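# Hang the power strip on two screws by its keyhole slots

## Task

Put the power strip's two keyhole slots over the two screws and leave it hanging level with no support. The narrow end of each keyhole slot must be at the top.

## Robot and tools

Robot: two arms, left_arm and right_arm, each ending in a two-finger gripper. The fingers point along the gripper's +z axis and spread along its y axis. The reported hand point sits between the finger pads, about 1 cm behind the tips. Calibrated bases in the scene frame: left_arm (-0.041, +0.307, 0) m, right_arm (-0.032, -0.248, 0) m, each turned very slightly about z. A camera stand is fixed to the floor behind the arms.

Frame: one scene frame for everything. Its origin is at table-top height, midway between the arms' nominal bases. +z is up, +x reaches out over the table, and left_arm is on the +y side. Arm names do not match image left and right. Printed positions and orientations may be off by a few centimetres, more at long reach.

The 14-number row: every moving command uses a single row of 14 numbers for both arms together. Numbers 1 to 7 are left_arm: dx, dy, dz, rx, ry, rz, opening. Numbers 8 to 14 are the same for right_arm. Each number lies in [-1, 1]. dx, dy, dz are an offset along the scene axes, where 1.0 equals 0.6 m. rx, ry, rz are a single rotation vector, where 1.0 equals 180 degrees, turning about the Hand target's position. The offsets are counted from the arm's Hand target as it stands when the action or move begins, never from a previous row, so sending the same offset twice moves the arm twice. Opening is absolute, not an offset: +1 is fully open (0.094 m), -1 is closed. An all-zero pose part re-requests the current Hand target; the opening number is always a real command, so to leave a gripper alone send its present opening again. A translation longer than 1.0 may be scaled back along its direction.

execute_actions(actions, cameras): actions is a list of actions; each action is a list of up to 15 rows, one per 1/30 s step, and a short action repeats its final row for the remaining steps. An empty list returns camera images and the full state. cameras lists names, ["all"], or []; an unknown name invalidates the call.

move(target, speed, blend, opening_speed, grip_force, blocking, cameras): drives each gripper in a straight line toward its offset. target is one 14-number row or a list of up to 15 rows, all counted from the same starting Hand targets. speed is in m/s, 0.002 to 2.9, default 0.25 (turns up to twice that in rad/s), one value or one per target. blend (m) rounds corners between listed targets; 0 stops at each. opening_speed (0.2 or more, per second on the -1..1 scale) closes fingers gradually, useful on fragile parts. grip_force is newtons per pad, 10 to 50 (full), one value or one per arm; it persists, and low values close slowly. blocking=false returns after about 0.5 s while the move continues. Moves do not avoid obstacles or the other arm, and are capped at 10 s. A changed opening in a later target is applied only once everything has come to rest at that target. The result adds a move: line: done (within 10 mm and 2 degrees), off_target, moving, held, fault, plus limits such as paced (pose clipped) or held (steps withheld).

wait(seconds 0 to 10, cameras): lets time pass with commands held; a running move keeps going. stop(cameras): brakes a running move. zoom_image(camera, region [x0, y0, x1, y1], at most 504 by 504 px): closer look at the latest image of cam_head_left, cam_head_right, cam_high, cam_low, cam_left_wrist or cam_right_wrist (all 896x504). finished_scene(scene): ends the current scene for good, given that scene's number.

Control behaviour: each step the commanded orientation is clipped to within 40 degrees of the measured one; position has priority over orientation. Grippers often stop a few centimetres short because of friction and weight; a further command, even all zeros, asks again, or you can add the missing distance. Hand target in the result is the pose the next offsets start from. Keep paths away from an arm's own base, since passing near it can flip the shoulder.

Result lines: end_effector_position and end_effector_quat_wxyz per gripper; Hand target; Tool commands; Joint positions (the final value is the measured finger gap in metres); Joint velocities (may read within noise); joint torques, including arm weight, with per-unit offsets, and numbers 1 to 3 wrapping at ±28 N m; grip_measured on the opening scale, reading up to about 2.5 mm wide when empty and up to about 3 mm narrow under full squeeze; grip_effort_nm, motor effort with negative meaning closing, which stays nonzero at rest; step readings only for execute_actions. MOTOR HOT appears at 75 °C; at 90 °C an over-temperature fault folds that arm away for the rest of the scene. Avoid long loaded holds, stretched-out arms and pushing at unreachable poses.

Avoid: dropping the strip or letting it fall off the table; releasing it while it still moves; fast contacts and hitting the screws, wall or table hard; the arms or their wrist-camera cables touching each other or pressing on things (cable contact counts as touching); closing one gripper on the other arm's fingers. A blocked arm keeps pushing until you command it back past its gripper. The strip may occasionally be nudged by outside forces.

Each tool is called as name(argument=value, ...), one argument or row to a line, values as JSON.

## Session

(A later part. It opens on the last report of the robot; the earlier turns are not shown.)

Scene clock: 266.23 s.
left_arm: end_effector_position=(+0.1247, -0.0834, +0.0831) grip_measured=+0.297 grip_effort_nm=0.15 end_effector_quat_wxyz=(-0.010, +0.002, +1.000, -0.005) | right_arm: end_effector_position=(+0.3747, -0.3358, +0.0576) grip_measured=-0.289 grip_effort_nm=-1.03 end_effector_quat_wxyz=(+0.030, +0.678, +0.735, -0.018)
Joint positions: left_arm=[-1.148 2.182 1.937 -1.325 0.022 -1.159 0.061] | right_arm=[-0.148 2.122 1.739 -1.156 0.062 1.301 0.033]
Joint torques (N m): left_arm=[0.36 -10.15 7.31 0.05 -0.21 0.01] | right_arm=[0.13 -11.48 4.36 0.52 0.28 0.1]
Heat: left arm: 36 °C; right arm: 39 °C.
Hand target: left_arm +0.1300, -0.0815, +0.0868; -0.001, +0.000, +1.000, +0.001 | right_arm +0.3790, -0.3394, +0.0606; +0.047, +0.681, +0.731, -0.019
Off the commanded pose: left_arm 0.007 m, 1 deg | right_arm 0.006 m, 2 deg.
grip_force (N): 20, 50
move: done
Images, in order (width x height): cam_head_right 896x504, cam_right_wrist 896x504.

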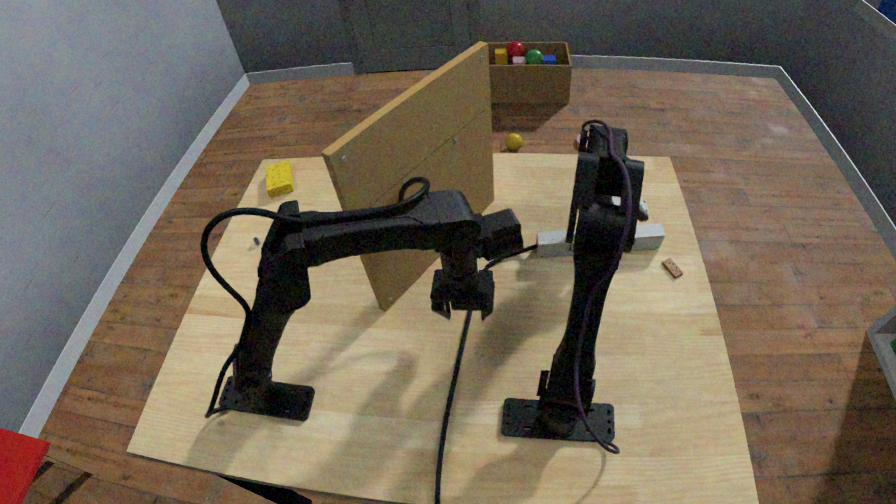

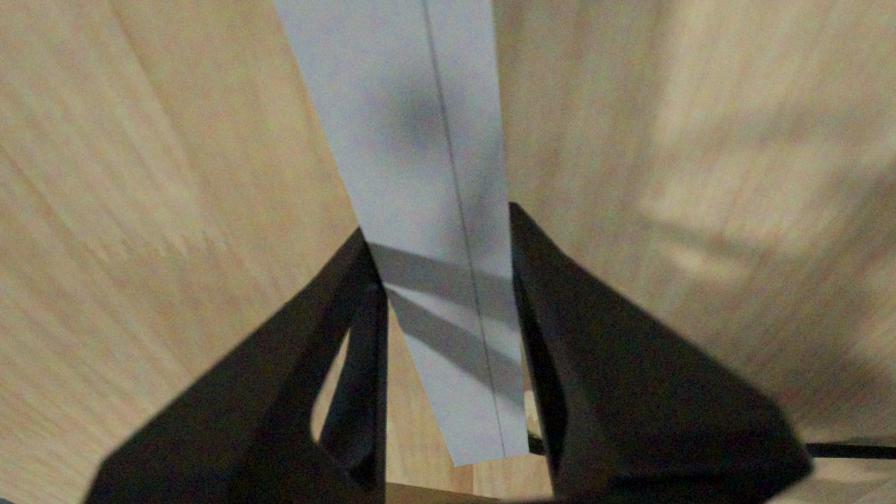

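move(
  target=[0,0,0,0,0,0,0.3, 0,0,-0.015,0,0,0,-0.4],
  speed=0.06,
  cameras=[],
)

move(
  target=[0,0,0,0,0,0,0.3, 0,0,-0.0117,0,0,0,-0.4],
  speed=0.06,
  cameras=["cam_right_wrist"],
)

Scene clock: 267.67 s.
left_arm: end_effector_position=(+0.1247, -0.0834, +0.0831) grip_measured=+0.297 grip_effort_nm=0.15 end_effector_quat_wxyz=(-0.010, +0.002, +1.000, -0.005) | right_arm: end_effector_position=(+0.3747, -0.3358, +0.0562) grip_measured=-0.289 grip_effort_nm=-1.03 end_effector_quat_wxyz=(+0.030, +0.678, +0.735, -0.017)
Joint positions: left_arm=[-1.148 2.182 1.937 -1.325 0.022 -1.159 0.061] | right_arm=[-0.148 2.122 1.733 -1.149 0.062 1.301 0.033]
Joint torques (N m): left_arm=[0.36 -10.15 7.23 0.04 -0.21 0.01] | right_arm=[0.13 -11 2.93 0.75 0.26 0.1]
Heat: left arm: 36 °C; right arm: 39 °C.
Hand target: left_arm +0.1300, -0.0815, +0.0868; -0.001, +0.000, +1.000, +0.001 | right_arm +0.3791, -0.3393, +0.0516; +0.047, +0.681, +0.731, -0.019
Off the commanded pose: left_arm 0.007 m, 1 deg | right_arm 0.007 m, 2 deg.
grip_force (N): 20, 50
move: done
No camera images: "cameras" was empty.

Scene clock: 268.37 s.
left_arm: end_effector_position=(+0.1247, -0.0834, +0.0831) grip_measured=+0.297 grip_effort_nm=0.15 end_effector_quat_wxyz=(-0.010, +0.002, +1.000, -0.005) | right_arm: end_effector_position=(+0.3745, -0.3359, +0.0559) grip_measured=-0.290 grip_effort_nm=-1.03 end_effector_quat_wxyz=(+0.034, +0.678, +0.734, -0.015)
Joint positions: left_arm=[-1.148 2.182 1.937 -1.325 0.022 -1.159 0.061] | right_arm=[-0.148 2.112 1.717 -1.133 0.062 1.301 0.033]
Joint torques (N m): left_arm=[0.36 -10.17 7.23 0.04 -0.21 0.01] | right_arm=[0.1 -9.85 2.61 0.84 0.25 0.07]
Heat: left arm: 36 °C; right arm: 39 °C.
Hand target: left_arm +0.1300, -0.0815, +0.0868; -0.001, +0.000, +1.000, +0.001 | right_arm +0.3791, -0.3393, +0.0446; +0.047, +0.681, +0.731, -0.019
Off the commanded pose: left_arm 0.007 m, 1 deg | right_arm 0.013 m, 2 deg.
grip_force (N): 20, 50
move: off_target (right_arm)
Images, in order (width x height): cam_right_wrist 896x504.

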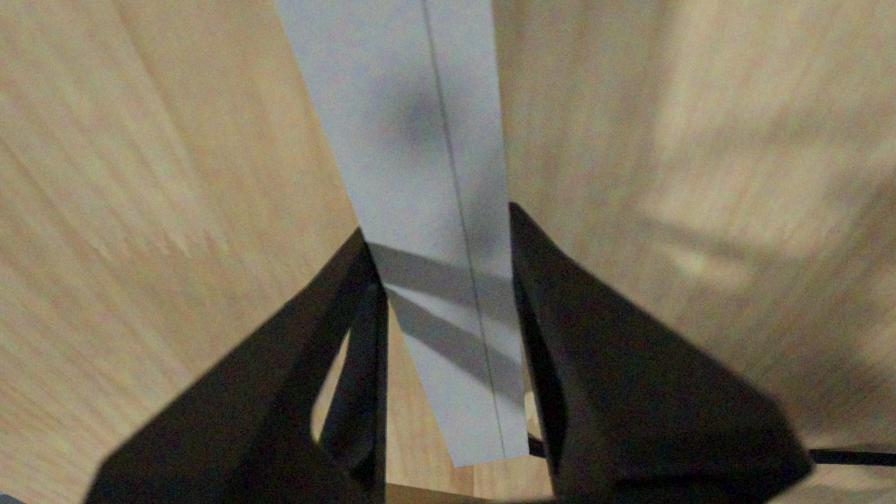

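move(
  target=[
    [0,0,0,0,0,0,0.3, 0,0,0,0,0,0,0.15],
    [0,0,0,0,0,0,0.3, 0,0,-0.01,0,0,0,0.15],
  ],
  speed=0.05,
  opening_speed=0.4,
  cameras=["cam_right_wrist"],
)

Scene clock: 271.87 s.
left_arm: end_effector_position=(+0.1247, -0.0834, +0.0831) grip_measured=+0.297 grip_effort_nm=0.15 end_effector_quat_wxyz=(-0.010, +0.002, +1.000, -0.005) | right_arm: end_effector_position=(+0.3796, -0.3365, +0.0467) grip_measured=+0.148 grip_effort_nm=0.12 end_effector_quat_wxyz=(+0.046, +0.677, +0.734, -0.008)
Joint positions: left_arm=[-1.148 2.182 1.937 -1.325 0.022 -1.159 0.061] | right_arm=[-0.148 2.112 1.678 -1.067 0.062 1.301 0.054]
Joint torques (N m): left_arm=[0.35 -10.18 7.25 0.04 -0.22 0] | right_arm=[0.12 -9.5 4.11 0.5 0.25 0.09]
Heat: left arm: 36 °C; right arm: 38 °C.
Hand target: left_arm +0.1300, -0.0815, +0.0868; -0.001, +0.000, +1.000, +0.001 | right_arm +0.3791, -0.3393, +0.0386; +0.047, +0.681, +0.731, -0.019
Off the commanded pose: left_arm 0.007 m, 1 deg | right_arm 0.009 m, 1 deg.
grip_force (N): 20, 50
move: done
Images, in order (width x height): cam_right_wrist 896x504.

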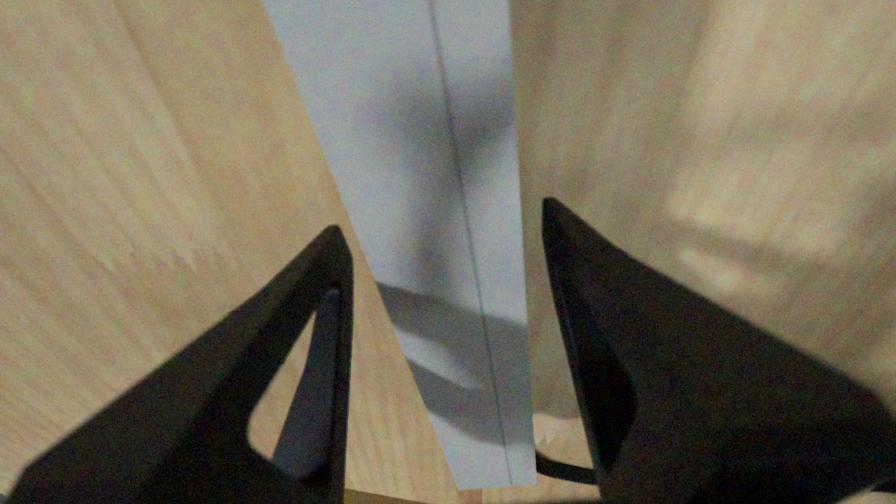

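move(
  target=[
    [0,0,0,0,0,0,0.3, 0,0,-0.0167,0.0311,0.0017,0,0.15],
    [0,0,0,0,0,0,0.3, 0,0,-0.0167,0.0311,0.0017,0,-0.45],
  ],
  speed=0.06,
  opening_speed=0.7,
  cameras=["cam_right_wrist"],
)

Scene clock: 275.20 s.
left_arm: end_effector_position=(+0.1247, -0.0834, +0.0831) grip_measured=+0.297 grip_effort_nm=0.15 end_effector_quat_wxyz=(-0.010, +0.002, +1.000, -0.005) | right_arm: end_effector_position=(+0.3777, -0.3369, +0.0333) grip_measured=-0.289 grip_effort_nm=-1.03 end_effector_quat_wxyz=(+0.014, +0.681, +0.732, +0.017)
Joint positions: left_arm=[-1.148 2.182 1.937 -1.325 0.022 -1.159 0.061] | right_arm=[-0.183 2.145 1.678 -1.064 -0.016 1.275 0.033]
Joint torques (N m): left_arm=[0.38 -10.17 7.24 0.04 -0.21 0.01] | right_arm=[-0.38 -9.68 5.04 0.39 0 -0.02]
Heat: left arm: 36 °C; right arm: 38 °C.
Hand target: left_arm +0.1300, -0.0815, +0.0868; -0.001, +0.000, +1.000, +0.001 | right_arm +0.3791, -0.3393, +0.0286; +0.011, +0.682, +0.731, +0.015
Off the commanded pose: left_arm 0.007 m, 1 deg | right_arm 0.006 m, 0 deg.
grip_force (N): 20, 50
move: done
Images, in order (width x height): cam_right_wrist 896x504.

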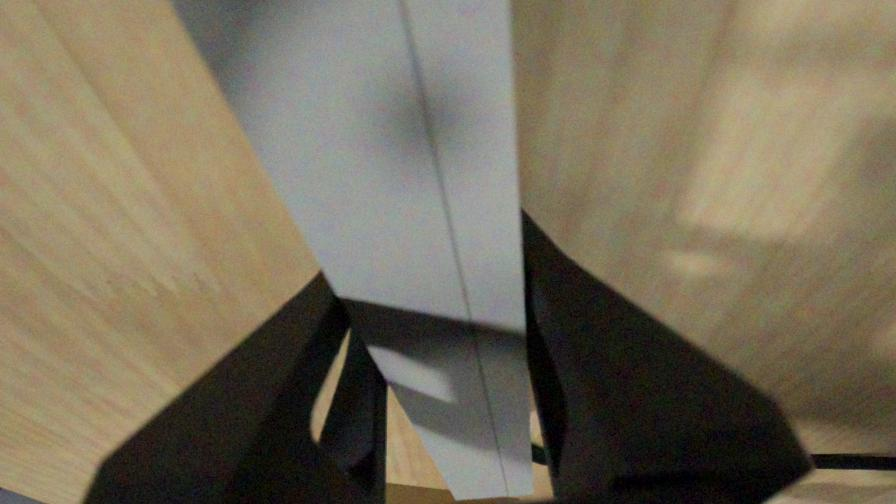

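move(
  target=[
    [0,0,0,0,0,0,0.3, 0,0,0.1167,0,0,0,-0.45],
    [0.0261,0.0458,0.0629,0.0842,-0.1806,-0.1806,0.55, -0.01,0.01,0.1333,0,0,0.3222,-0.45],
    [0.0522,0.0917,0.1258,0.1684,-0.3611,-0.3611,0.55, -0.01,0.02,0.1333,0,0,0.6444,-0.45],
    [0.0783,0.1375,0.1887,0.2526,-0.5417,-0.5417,0.55, -0.01,0.03,0.1333,0,0,0.9667,-0.45],
  ],
  speed=[0.12, 0.3, 0.3, 0.3],
  blend=[0.005, 0.01, 0.01, 0],
  cameras=["cam_right_wrist", "cam_head_right", "cam_head_left"],
)

Scene clock: 294.97 s.
left_arm: end_effector_position=(+0.1780, -0.0030, +0.1977) grip_measured=+0.547 grip_effort_nm=0.15 end_effector_quat_wxyz=(+0.635, +0.645, +0.301, +0.302) | right_arm: end_effector_position=(+0.3589, -0.3132, +0.1042) grip_measured=-0.295 grip_effort_nm=-1.03 end_effector_quat_wxyz=(+0.020, +0.673, -0.738, -0.045)
Joint positions: left_arm=[-1.172 1.333 0.331 0.988 -0.496 1.571 0.073] | right_arm=[-0.138 2.168 1.993 -1.491 -0.023 -1.659 0.033]
Joint torques (N m): left_arm=[0.53 -4.6 4.36 2.08 0.09 0] | right_arm=[0.12 -10.62 6.8 0.43 0.31 -0.51]
Heat: left arm: 35 °C; right arm: 38 °C.
Hand target: left_arm +0.1770, +0.0011, +0.2001; +0.641, +0.640, +0.299, +0.300 | right_arm +0.3731, -0.3213, +0.1086; -0.015, -0.694, +0.719, +0.012
Off the commanded pose: left_arm 0.005 m, 1 deg | right_arm 0.017 m, 5 deg.
grip_force (N): 20, 50
move: off_target (right_arm); blend cut to 0 m at target 2; target 2's new opening was sent with left_arm's hand 0.015 m and 3 deg from that target
Images, in order (width x height): cam_head_left 896x504, cam_head_right 896x504, cam_right_wrist 896x504.

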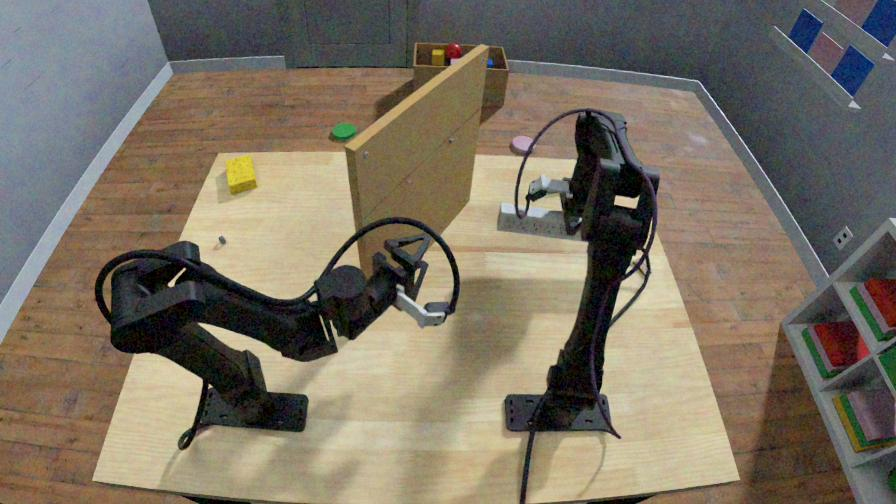

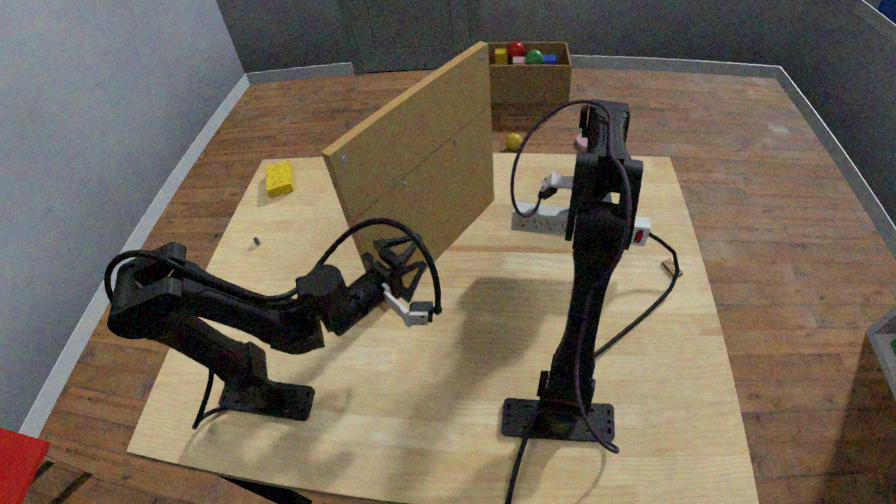

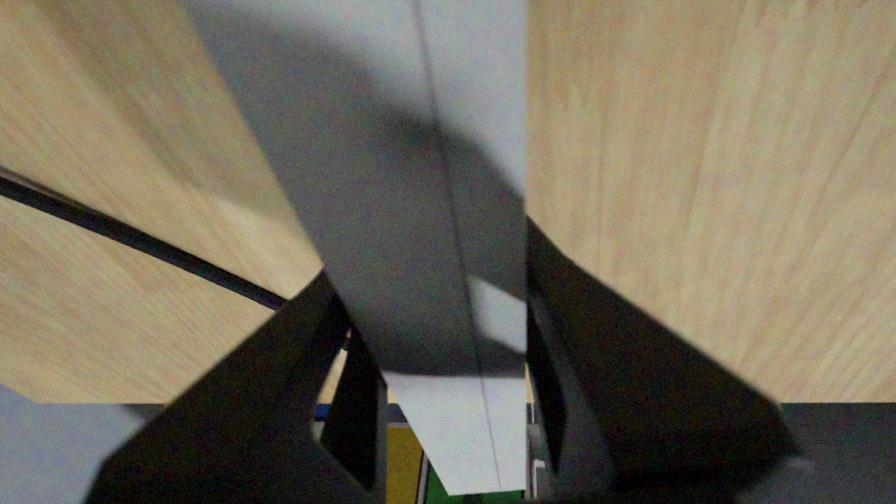

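move(
  target=[0,0,0,0,0,0,0.55, -0.0802,0.1972,0.0823,0,0,0.1222,-0.45],
  speed=0.12,
  cameras=["cam_left_wrist", "cam_head_right", "cam_head_left"],
)

Scene clock: 301.00 s.
left_arm: end_effector_position=(+0.1779, -0.0031, +0.1977) grip_measured=+0.547 grip_effort_nm=0.15 end_effector_quat_wxyz=(+0.635, +0.645, +0.301, +0.302) | right_arm: end_effector_position=(+0.3214, -0.1986, +0.1388) grip_measured=-0.295 grip_effort_nm=-1.03 end_effector_quat_wxyz=(+0.033, +0.807, -0.588, -0.043)
Joint positions: left_arm=[-1.172 1.333 0.331 0.988 -0.495 1.571 0.073] | right_arm=[0.171 2.015 1.897 -1.561 -0.011 -1.753 0.033]
Joint torques (N m): left_arm=[0.54 -4.6 4.34 2.08 0.09 0.01] | right_arm=[-0.06 -14.08 4.75 0.19 0.24 -0.39]
Heat: left arm: 34 °C; right arm: 39 °C.
Hand target: left_arm +0.1770, +0.0010, +0.2000; +0.641, +0.640, +0.299, +0.300 | right_arm +0.3249, -0.2030, +0.1579; +0.017, +0.819, -0.574, -0.009
Off the commanded pose: left_arm 0.005 m, 1 deg | right_arm 0.020 m, 5 deg.
grip_force (N): 20, 50
move: off_target (right_arm)
Images, in order (width x height): cam_head_left 896x504, cam_head_right 896x504, cam_left_wrist 896x504.

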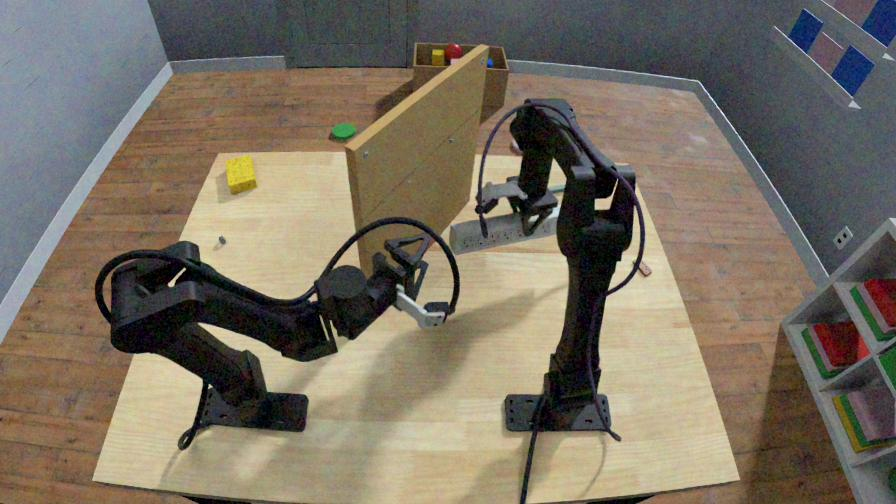

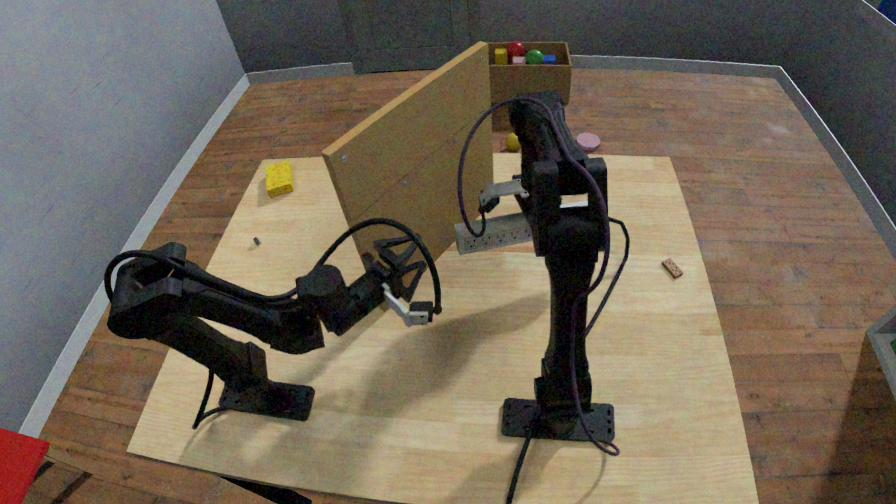

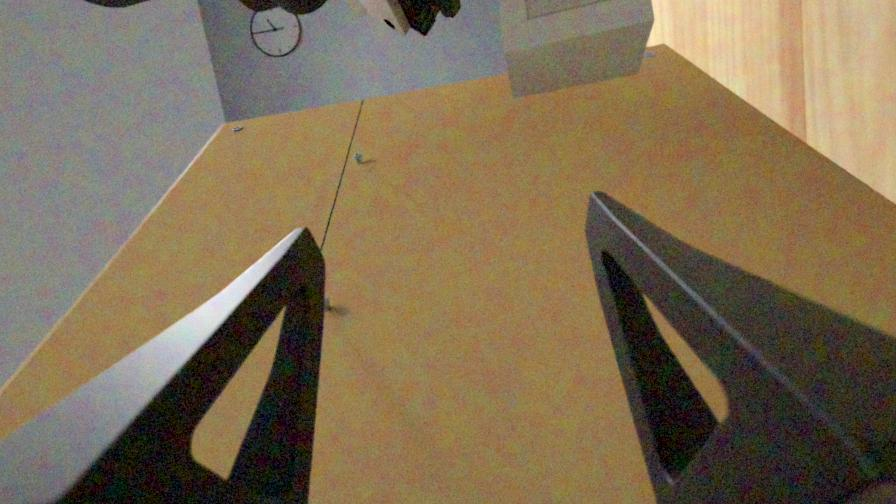

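zoom_image(
  camera="cam_left_wrist",
  region=[380, 0, 720, 190],
)

zoom_image(
  camera="cam_head_left",
  region=[340, 170, 600, 340],
)

Scaled by 1.482 from the camera's 896x504 image, which has a finer 1280x720 frame.

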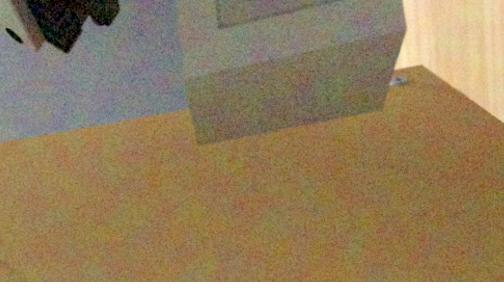

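Scaled by 1.938 from the camera's 896x504 image, which has a finer 1280x720 frame.

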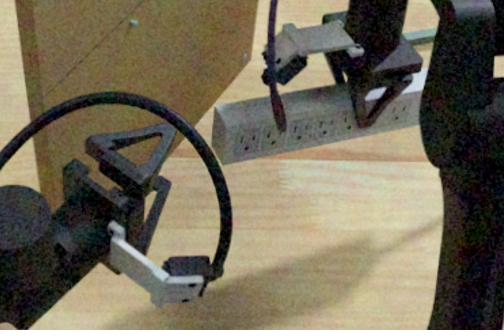

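move(
  target=[0,0,-0.085,0,0,0,0.55, 0,0,0,0,0,0,-0.45],
  speed=0.1,
  cameras=["cam_left_wrist", "cam_head_left"],
)

Scene clock: 313.13 s.
left_arm: end_effector_position=(+0.1769, -0.0009, +0.1518) grip_measured=+0.547 grip_effort_nm=0.15 end_effector_quat_wxyz=(+0.638, +0.641, +0.301, +0.301) | right_arm: end_effector_position=(+0.3214, -0.1987, +0.1388) grip_measured=-0.295 grip_effort_nm=-1.03 end_effector_quat_wxyz=(+0.033, +0.807, -0.587, -0.042)
Joint positions: left_arm=[-1.172 1.62 0.237 1.379 -0.494 1.571 0.073] | right_arm=[0.171 2.015 1.897 -1.561 -0.01 -1.753 0.033]
Joint torques (N m): left_arm=[0.53 -2.76 3.15 2.29 0.09 0] | right_arm=[-0.14 -14.12 4.75 0.22 0.27 -0.33]
Heat: left arm: 33 °C; right arm: 44 °C.
Hand target: left_arm +0.1769, +0.0010, +0.1490; +0.641, +0.640, +0.299, +0.300 | right_arm +0.3250, -0.2030, +0.1579; +0.017, +0.819, -0.574, -0.009
Off the commanded pose: left_arm 0.003 m, 0 deg | right_arm 0.020 m, 5 deg.
grip_force (N): 20, 50
move: off_target (right_arm)
Images, in order (width x height): cam_head_left 896x504, cam_left_wrist 896x504.

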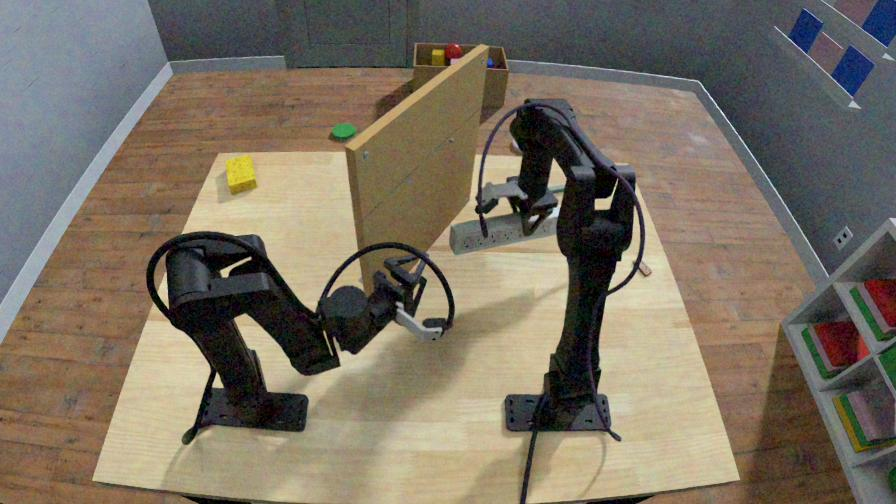

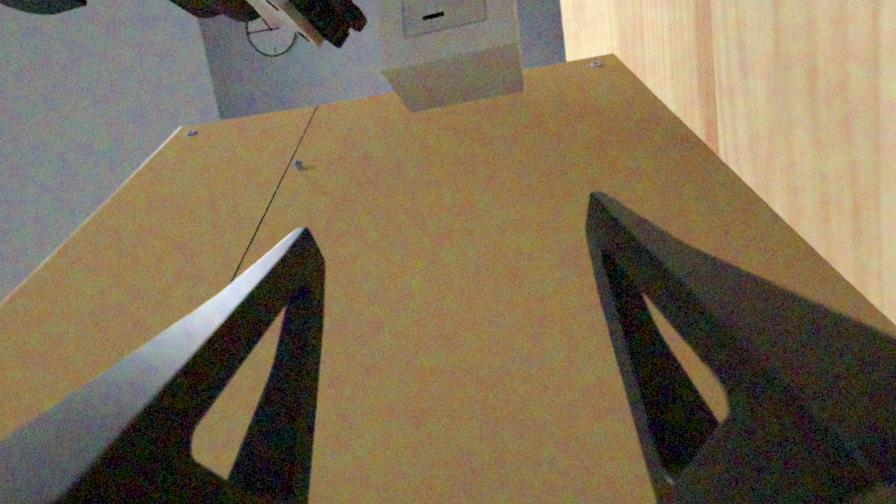

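zoom_image(
  camera="cam_head_left",
  region=[430, 150, 580, 270],
)

zoom_image(
  camera="cam_left_wrist",
  region=[200, 0, 560, 130],
)

Scaled by 3.360 from the camera's 896x504 image, which has a finer 1280x720 frame.

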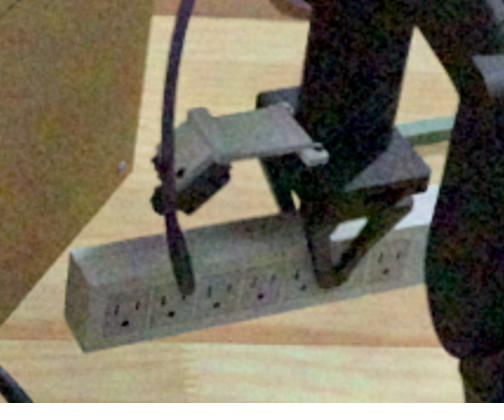

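Scaled by 1.400 from the camera's 896x504 image, which has a finer 1280x720 frame.

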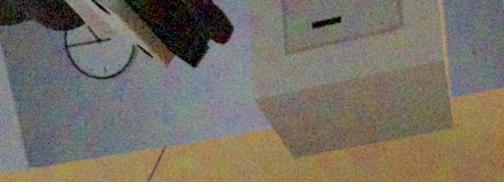

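move(
  target=[0.1027,-0.085,-0.0117,0,0,0,0.55, 0,0,0,0,0,0,-0.45],
  speed=0.1,
  cameras=["cam_left_wrist", "cam_head_left", "cam_head_right"],
)

Scene clock: 323.03 s.
left_arm: end_effector_position=(+0.2334, -0.0469, +0.1480) grip_measured=+0.547 grip_effort_nm=0.15 end_effector_quat_wxyz=(+0.645, +0.636, +0.299, +0.300) | right_arm: end_effector_position=(+0.3214, -0.1987, +0.1388) grip_measured=-0.295 grip_effort_nm=-1.03 end_effector_quat_wxyz=(+0.033, +0.807, -0.587, -0.042)
Joint positions: left_arm=[-1.042 1.855 0.494 1.372 -0.36 1.571 0.073] | right_arm=[0.171 2.015 1.897 -1.561 -0.01 -1.753 0.033]
Joint torques (N m): left_arm=[0.85 -4.34 5.48 1.92 0.1 -0.01] | right_arm=[-0.13 -14.05 4.74 0.21 0.25 -0.32]
Heat: left arm: 32 °C; right arm: 47 °C.
Hand target: left_arm +0.2385, -0.0500, +0.1421; +0.641, +0.640, +0.299, +0.300 | right_arm +0.3250, -0.2030, +0.1579; +0.017, +0.819, -0.574, -0.009
Off the commanded pose: left_arm 0.008 m, 1 deg | right_arm 0.020 m, 5 deg.
grip_force (N): 20, 50
move: off_target (right_arm)
Images, in order (width x height): cam_head_left 896x504, cam_head_right 896x504, cam_left_wrist 896x504.

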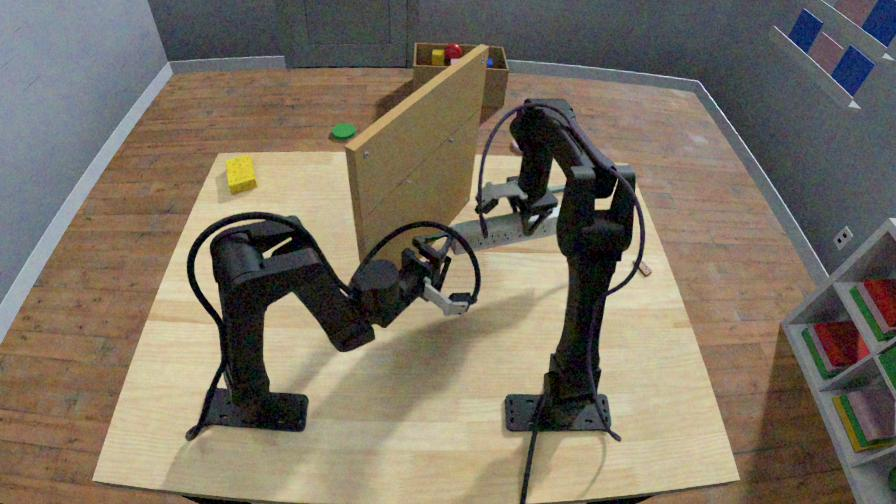

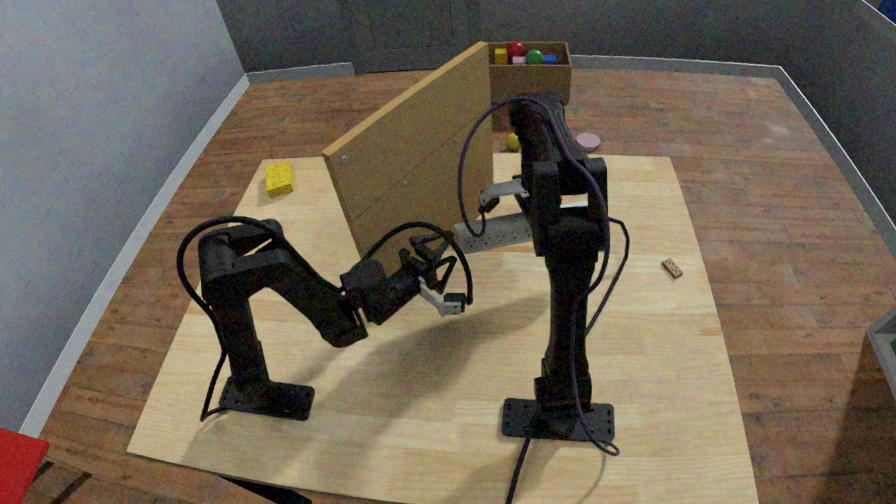

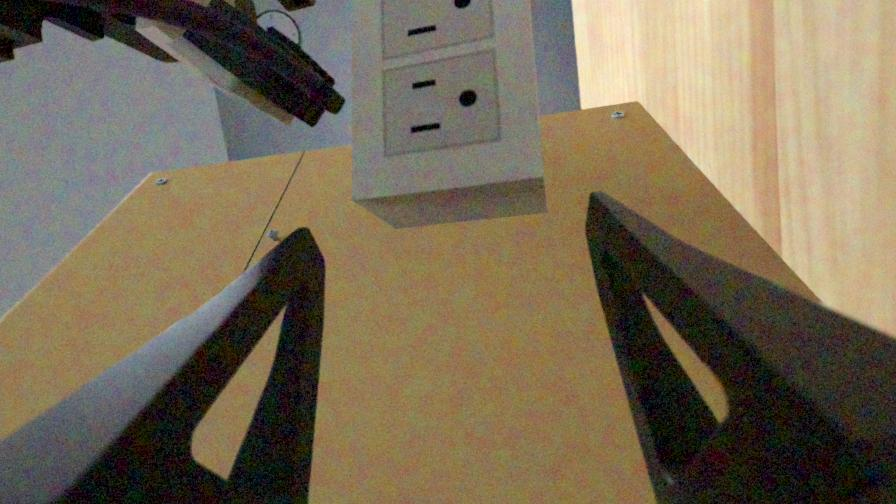

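move(
  target=[0.0585,-0.038,-0.006,0,0,0,0.55, 0,0,0,0,0,0,-0.45],
  speed=0.07,
  grip_force=[50, 50],
  cameras=["cam_left_wrist", "cam_head_left"],
)

Scene clock: 327.33 s.
left_arm: end_effector_position=(+0.2681, -0.0694, +0.1470) grip_measured=+0.547 grip_effort_nm=0.15 end_effector_quat_wxyz=(+0.646, +0.634, +0.299, +0.301) | right_arm: end_effector_position=(+0.3214, -0.1987, +0.1388) grip_measured=-0.295 grip_effort_nm=-1.03 end_effector_quat_wxyz=(+0.033, +0.807, -0.587, -0.042)
Joint positions: left_arm=[-0.982 1.955 0.65 1.322 -0.302 1.571 0.073] | right_arm=[0.171 2.015 1.897 -1.561 -0.01 -1.753 0.033]
Joint torques (N m): left_arm=[0.81 -5.2 5.9 1.9 0.11 -0.02] | right_arm=[-0.06 -14.11 4.81 0.22 0.25 -0.33]
Heat: left arm: 33 °C; right arm: 48 °C.
Hand target: left_arm +0.2737, -0.0728, +0.1385; +0.641, +0.640, +0.299, +0.300 | right_arm +0.3250, -0.2030, +0.1579; +0.017, +0.819, -0.574, -0.009
Off the commanded pose: left_arm 0.011 m, 1 deg | right_arm 0.020 m, 5 deg.
move: off_target (left_arm, right_arm)
Images, in order (width x height): cam_head_left 896x504, cam_left_wrist 896x504.

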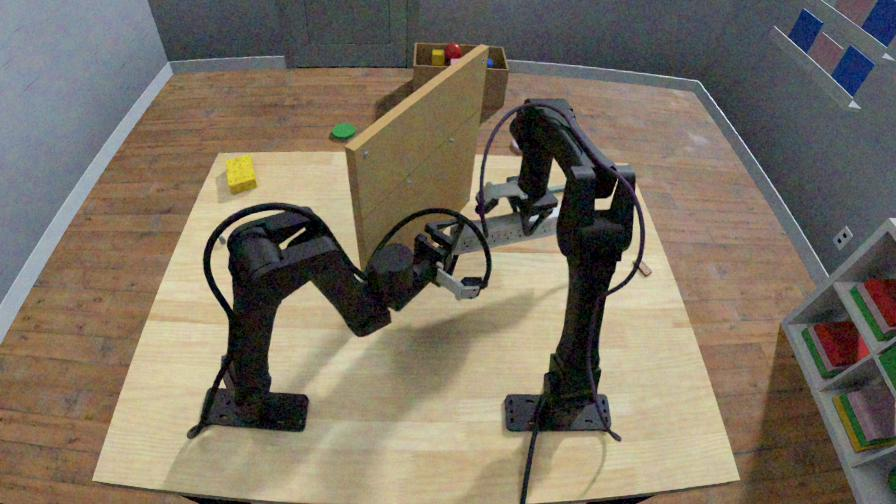

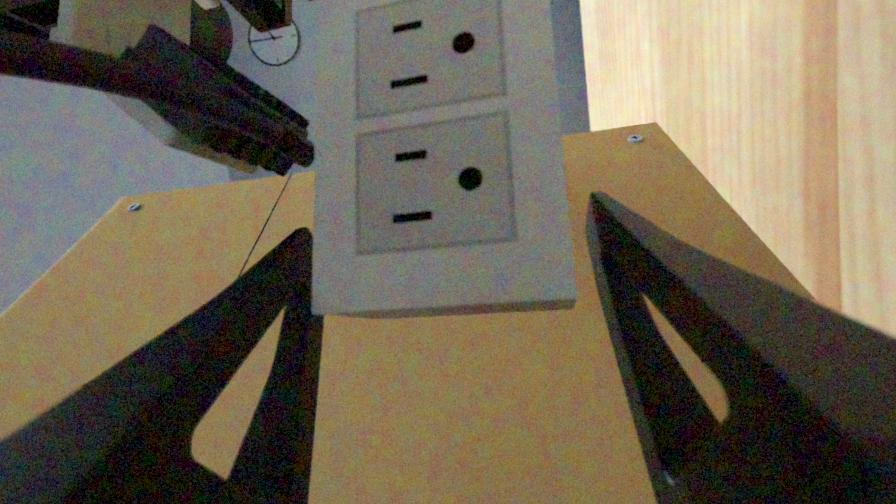

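move(
  target=[0,0,0,0,0,0,-0.1, 0,0,0,0,0,0,-0.45],
  speed=0.05,
  opening_speed=0.4,
  cameras=["cam_left_wrist", "cam_head_left"],
)

Scene clock: 330.83 s.
left_arm: end_effector_position=(+0.2676, -0.0699, +0.1450) grip_measured=+0.166 grip_effort_nm=-1.03 end_effector_quat_wxyz=(+0.644, +0.637, +0.299, +0.299) | right_arm: end_effector_position=(+0.3213, -0.1992, +0.1388) grip_measured=-0.295 grip_effort_nm=-1.03 end_effector_quat_wxyz=(+0.035, +0.808, -0.587, -0.042)
Joint positions: left_arm=[-0.982 1.955 0.65 1.314 -0.298 1.569 0.055] | right_arm=[0.171 2.015 1.897 -1.561 -0.007 -1.755 0.033]
Joint torques (N m): left_arm=[0.8 -5.19 5.96 1.98 0.06 0.01] | right_arm=[-0.03 -14.11 4.77 0.23 0.23 -0.32]
Heat: left arm: 32 °C; right arm: 49 °C.
Hand target: left_arm +0.2737, -0.0728, +0.1386; +0.641, +0.640, +0.299, +0.300 | right_arm +0.3249, -0.2030, +0.1579; +0.017, +0.819, -0.574, -0.009
Off the commanded pose: left_arm 0.009 m, 1 deg | right_arm 0.020 m, 5 deg.
move: off_target (right_arm)
Images, in order (width x height): cam_head_left 896x504, cam_left_wrist 896x504.

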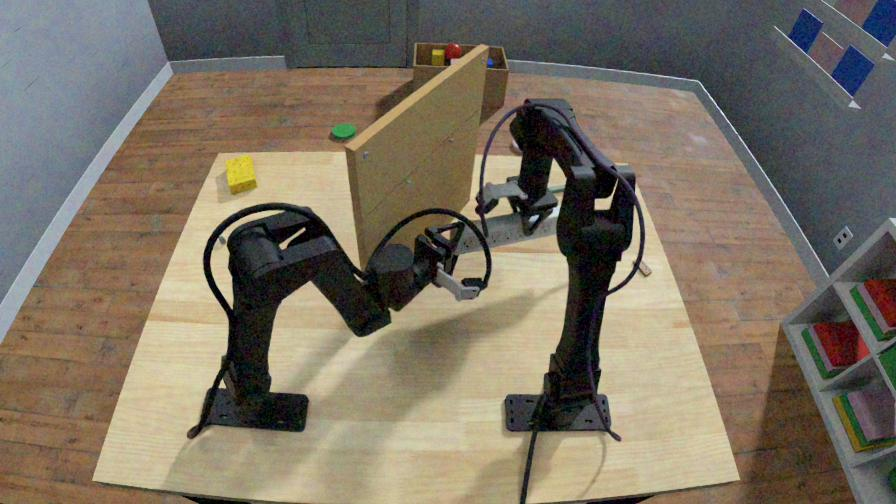

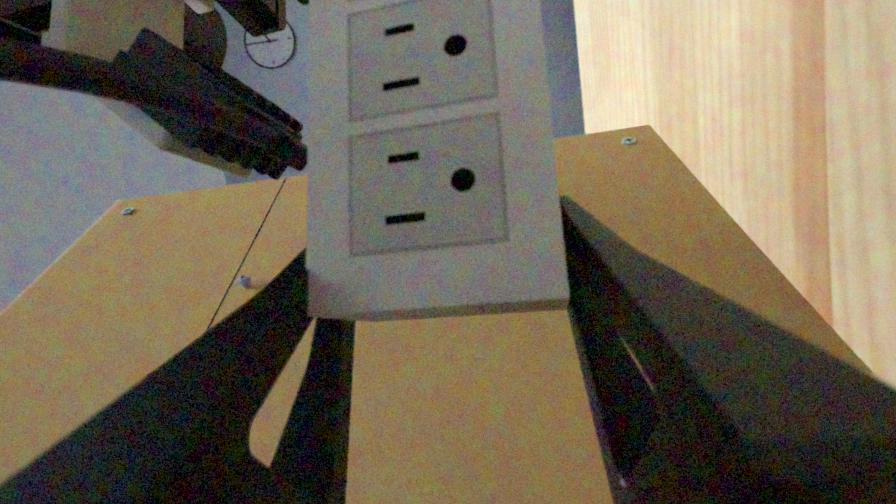

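move(
  target=[0,0,0,0,0,0,-0.1, 0,0,0,0,0,0,0.35],
  speed=0.05,
  opening_speed=0.4,
  cameras=["cam_left_wrist", "cam_head_left", "cam_right_wrist"],
)

Scene clock: 335.37 s.
left_arm: end_effector_position=(+0.2690, -0.0689, +0.1347) grip_measured=+0.121 grip_effort_nm=-1.03 end_effector_quat_wxyz=(+0.631, +0.649, +0.302, +0.299) | right_arm: end_effector_position=(+0.3234, -0.2029, +0.1434) grip_measured=+0.348 grip_effort_nm=0.12 end_effector_quat_wxyz=(+0.035, +0.815, -0.578, -0.027)
Joint positions: left_arm=[-0.978 1.962 0.65 1.286 -0.298 1.569 0.053] | right_arm=[0.171 2.001 1.897 -1.554 0.014 -1.777 0.063]
Joint torques (N m): left_arm=[0.54 -5.86 5.97 2.27 0.06 0.01] | right_arm=[-0.2 -12.83 4.75 0.2 -0.01 -0.13]
Heat: left arm: 32 °C; right arm: 48 °C.
Hand target: left_arm +0.2737, -0.0728, +0.1386; +0.641, +0.640, +0.299, +0.300 | right_arm +0.3250, -0.2030, +0.1579; +0.017, +0.819, -0.574, -0.009
Off the commanded pose: left_arm 0.007 m, 2 deg | right_arm 0.015 m, 3 deg.
move: off_target (right_arm)
Images, in order (width x height): cam_head_left 896x504, cam_left_wrist 896x504, cam_right_wrist 896x504.

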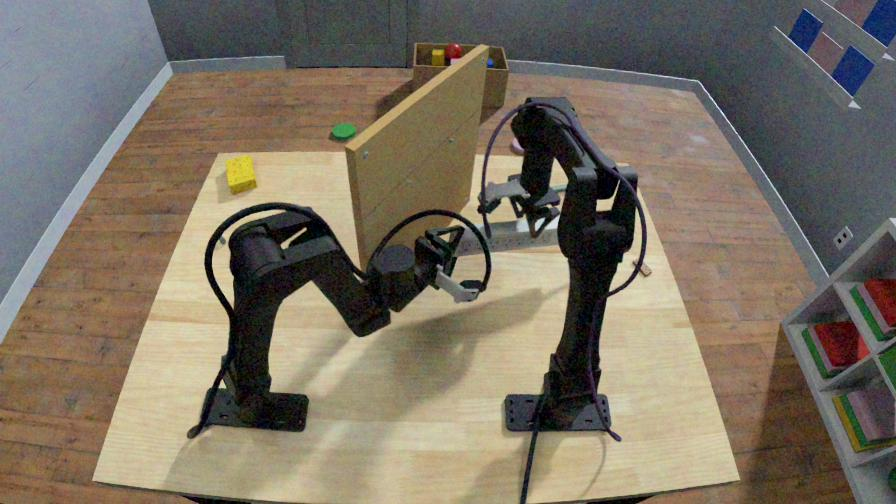

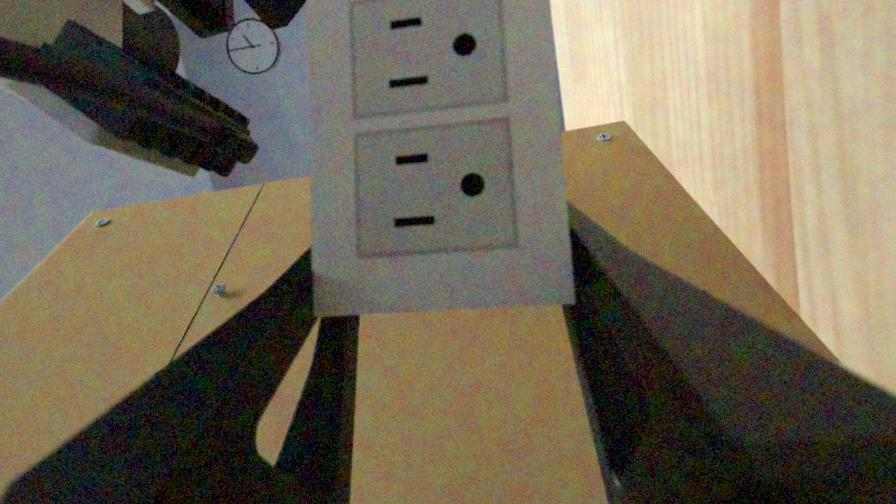

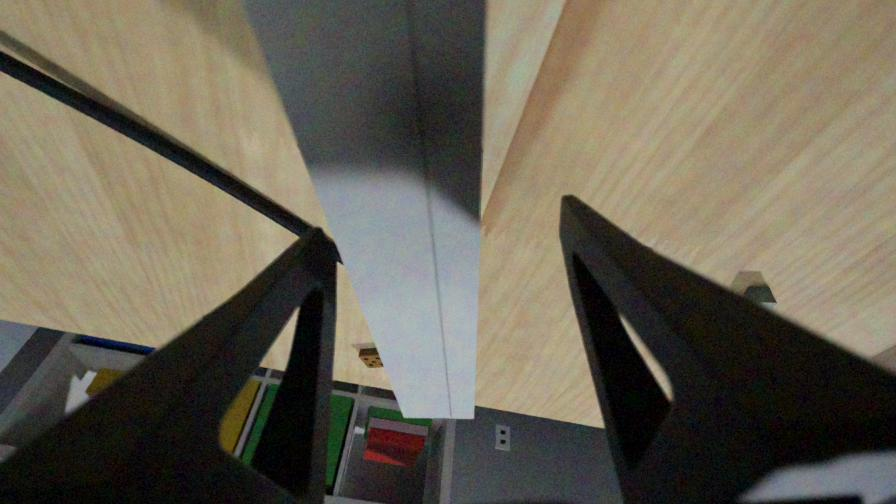

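move(
  target=[
    [0,0,0,0,0,0,-0.1, -0.01,0,0.1083,0,0,0,0.35],
    [0,0,0,0,0,0,-0.1, -0.16,-0.08,0.17,0,0,-0.5,0.35],
  ],
  speed=[0.12, 0.3],
  blend=[0.01, 0],
  cameras=["cam_left_wrist", "cam_head_left"],
)

Scene clock: 359.20 s.
left_arm: end_effector_position=(+0.2690, -0.0689, +0.1347) grip_measured=+0.121 grip_effort_nm=-1.02 end_effector_quat_wxyz=(+0.631, +0.649, +0.302, +0.299) | right_arm: end_effector_position=(+0.2351, -0.2522, +0.2560) grip_measured=+0.348 grip_effort_nm=0.11 end_effector_quat_wxyz=(+0.130, -0.176, +0.976, -0.018)
Joint positions: left_arm=[-0.978 1.962 0.65 1.286 -0.298 1.569 0.053] | right_arm=[0.008 1.416 1.665 -1.557 -0.019 -0.387 0.063]
Joint torques (N m): left_arm=[0.57 -5.83 5.96 2.27 0.06 0.01] | right_arm=[-0.4 -6.09 3.95 0.61 -0.15 0.09]
Heat: left arm: 33 °C; right arm: 42 °C.
Hand target: left_arm +0.2737, -0.0728, +0.1386; +0.641, +0.640, +0.299, +0.300 | right_arm +0.2290, -0.2510, +0.2599; -0.005, -0.173, +0.985, +0.018
Off the commanded pose: left_arm 0.007 m, 2 deg | right_arm 0.007 m, 16 deg.
joint sent to its limit (right arm) — joint 4 (wrist pitch), lower limit. The joint targets are off in orientation, not in position.
move: off_target (right_arm)
Images, in order (width x height): cam_head_left 896x504, cam_left_wrist 896x504.

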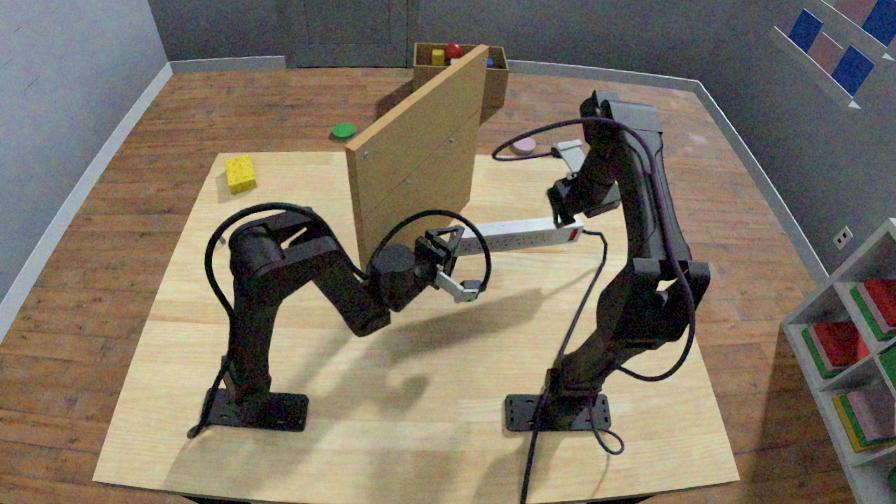

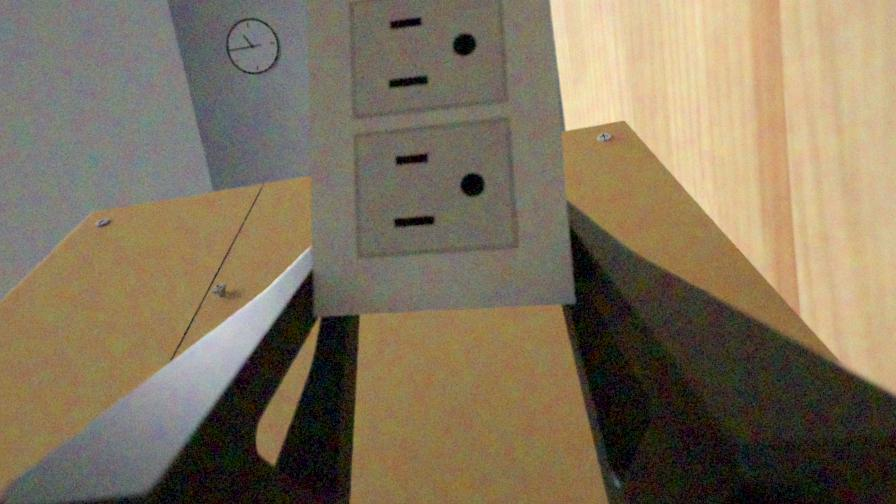

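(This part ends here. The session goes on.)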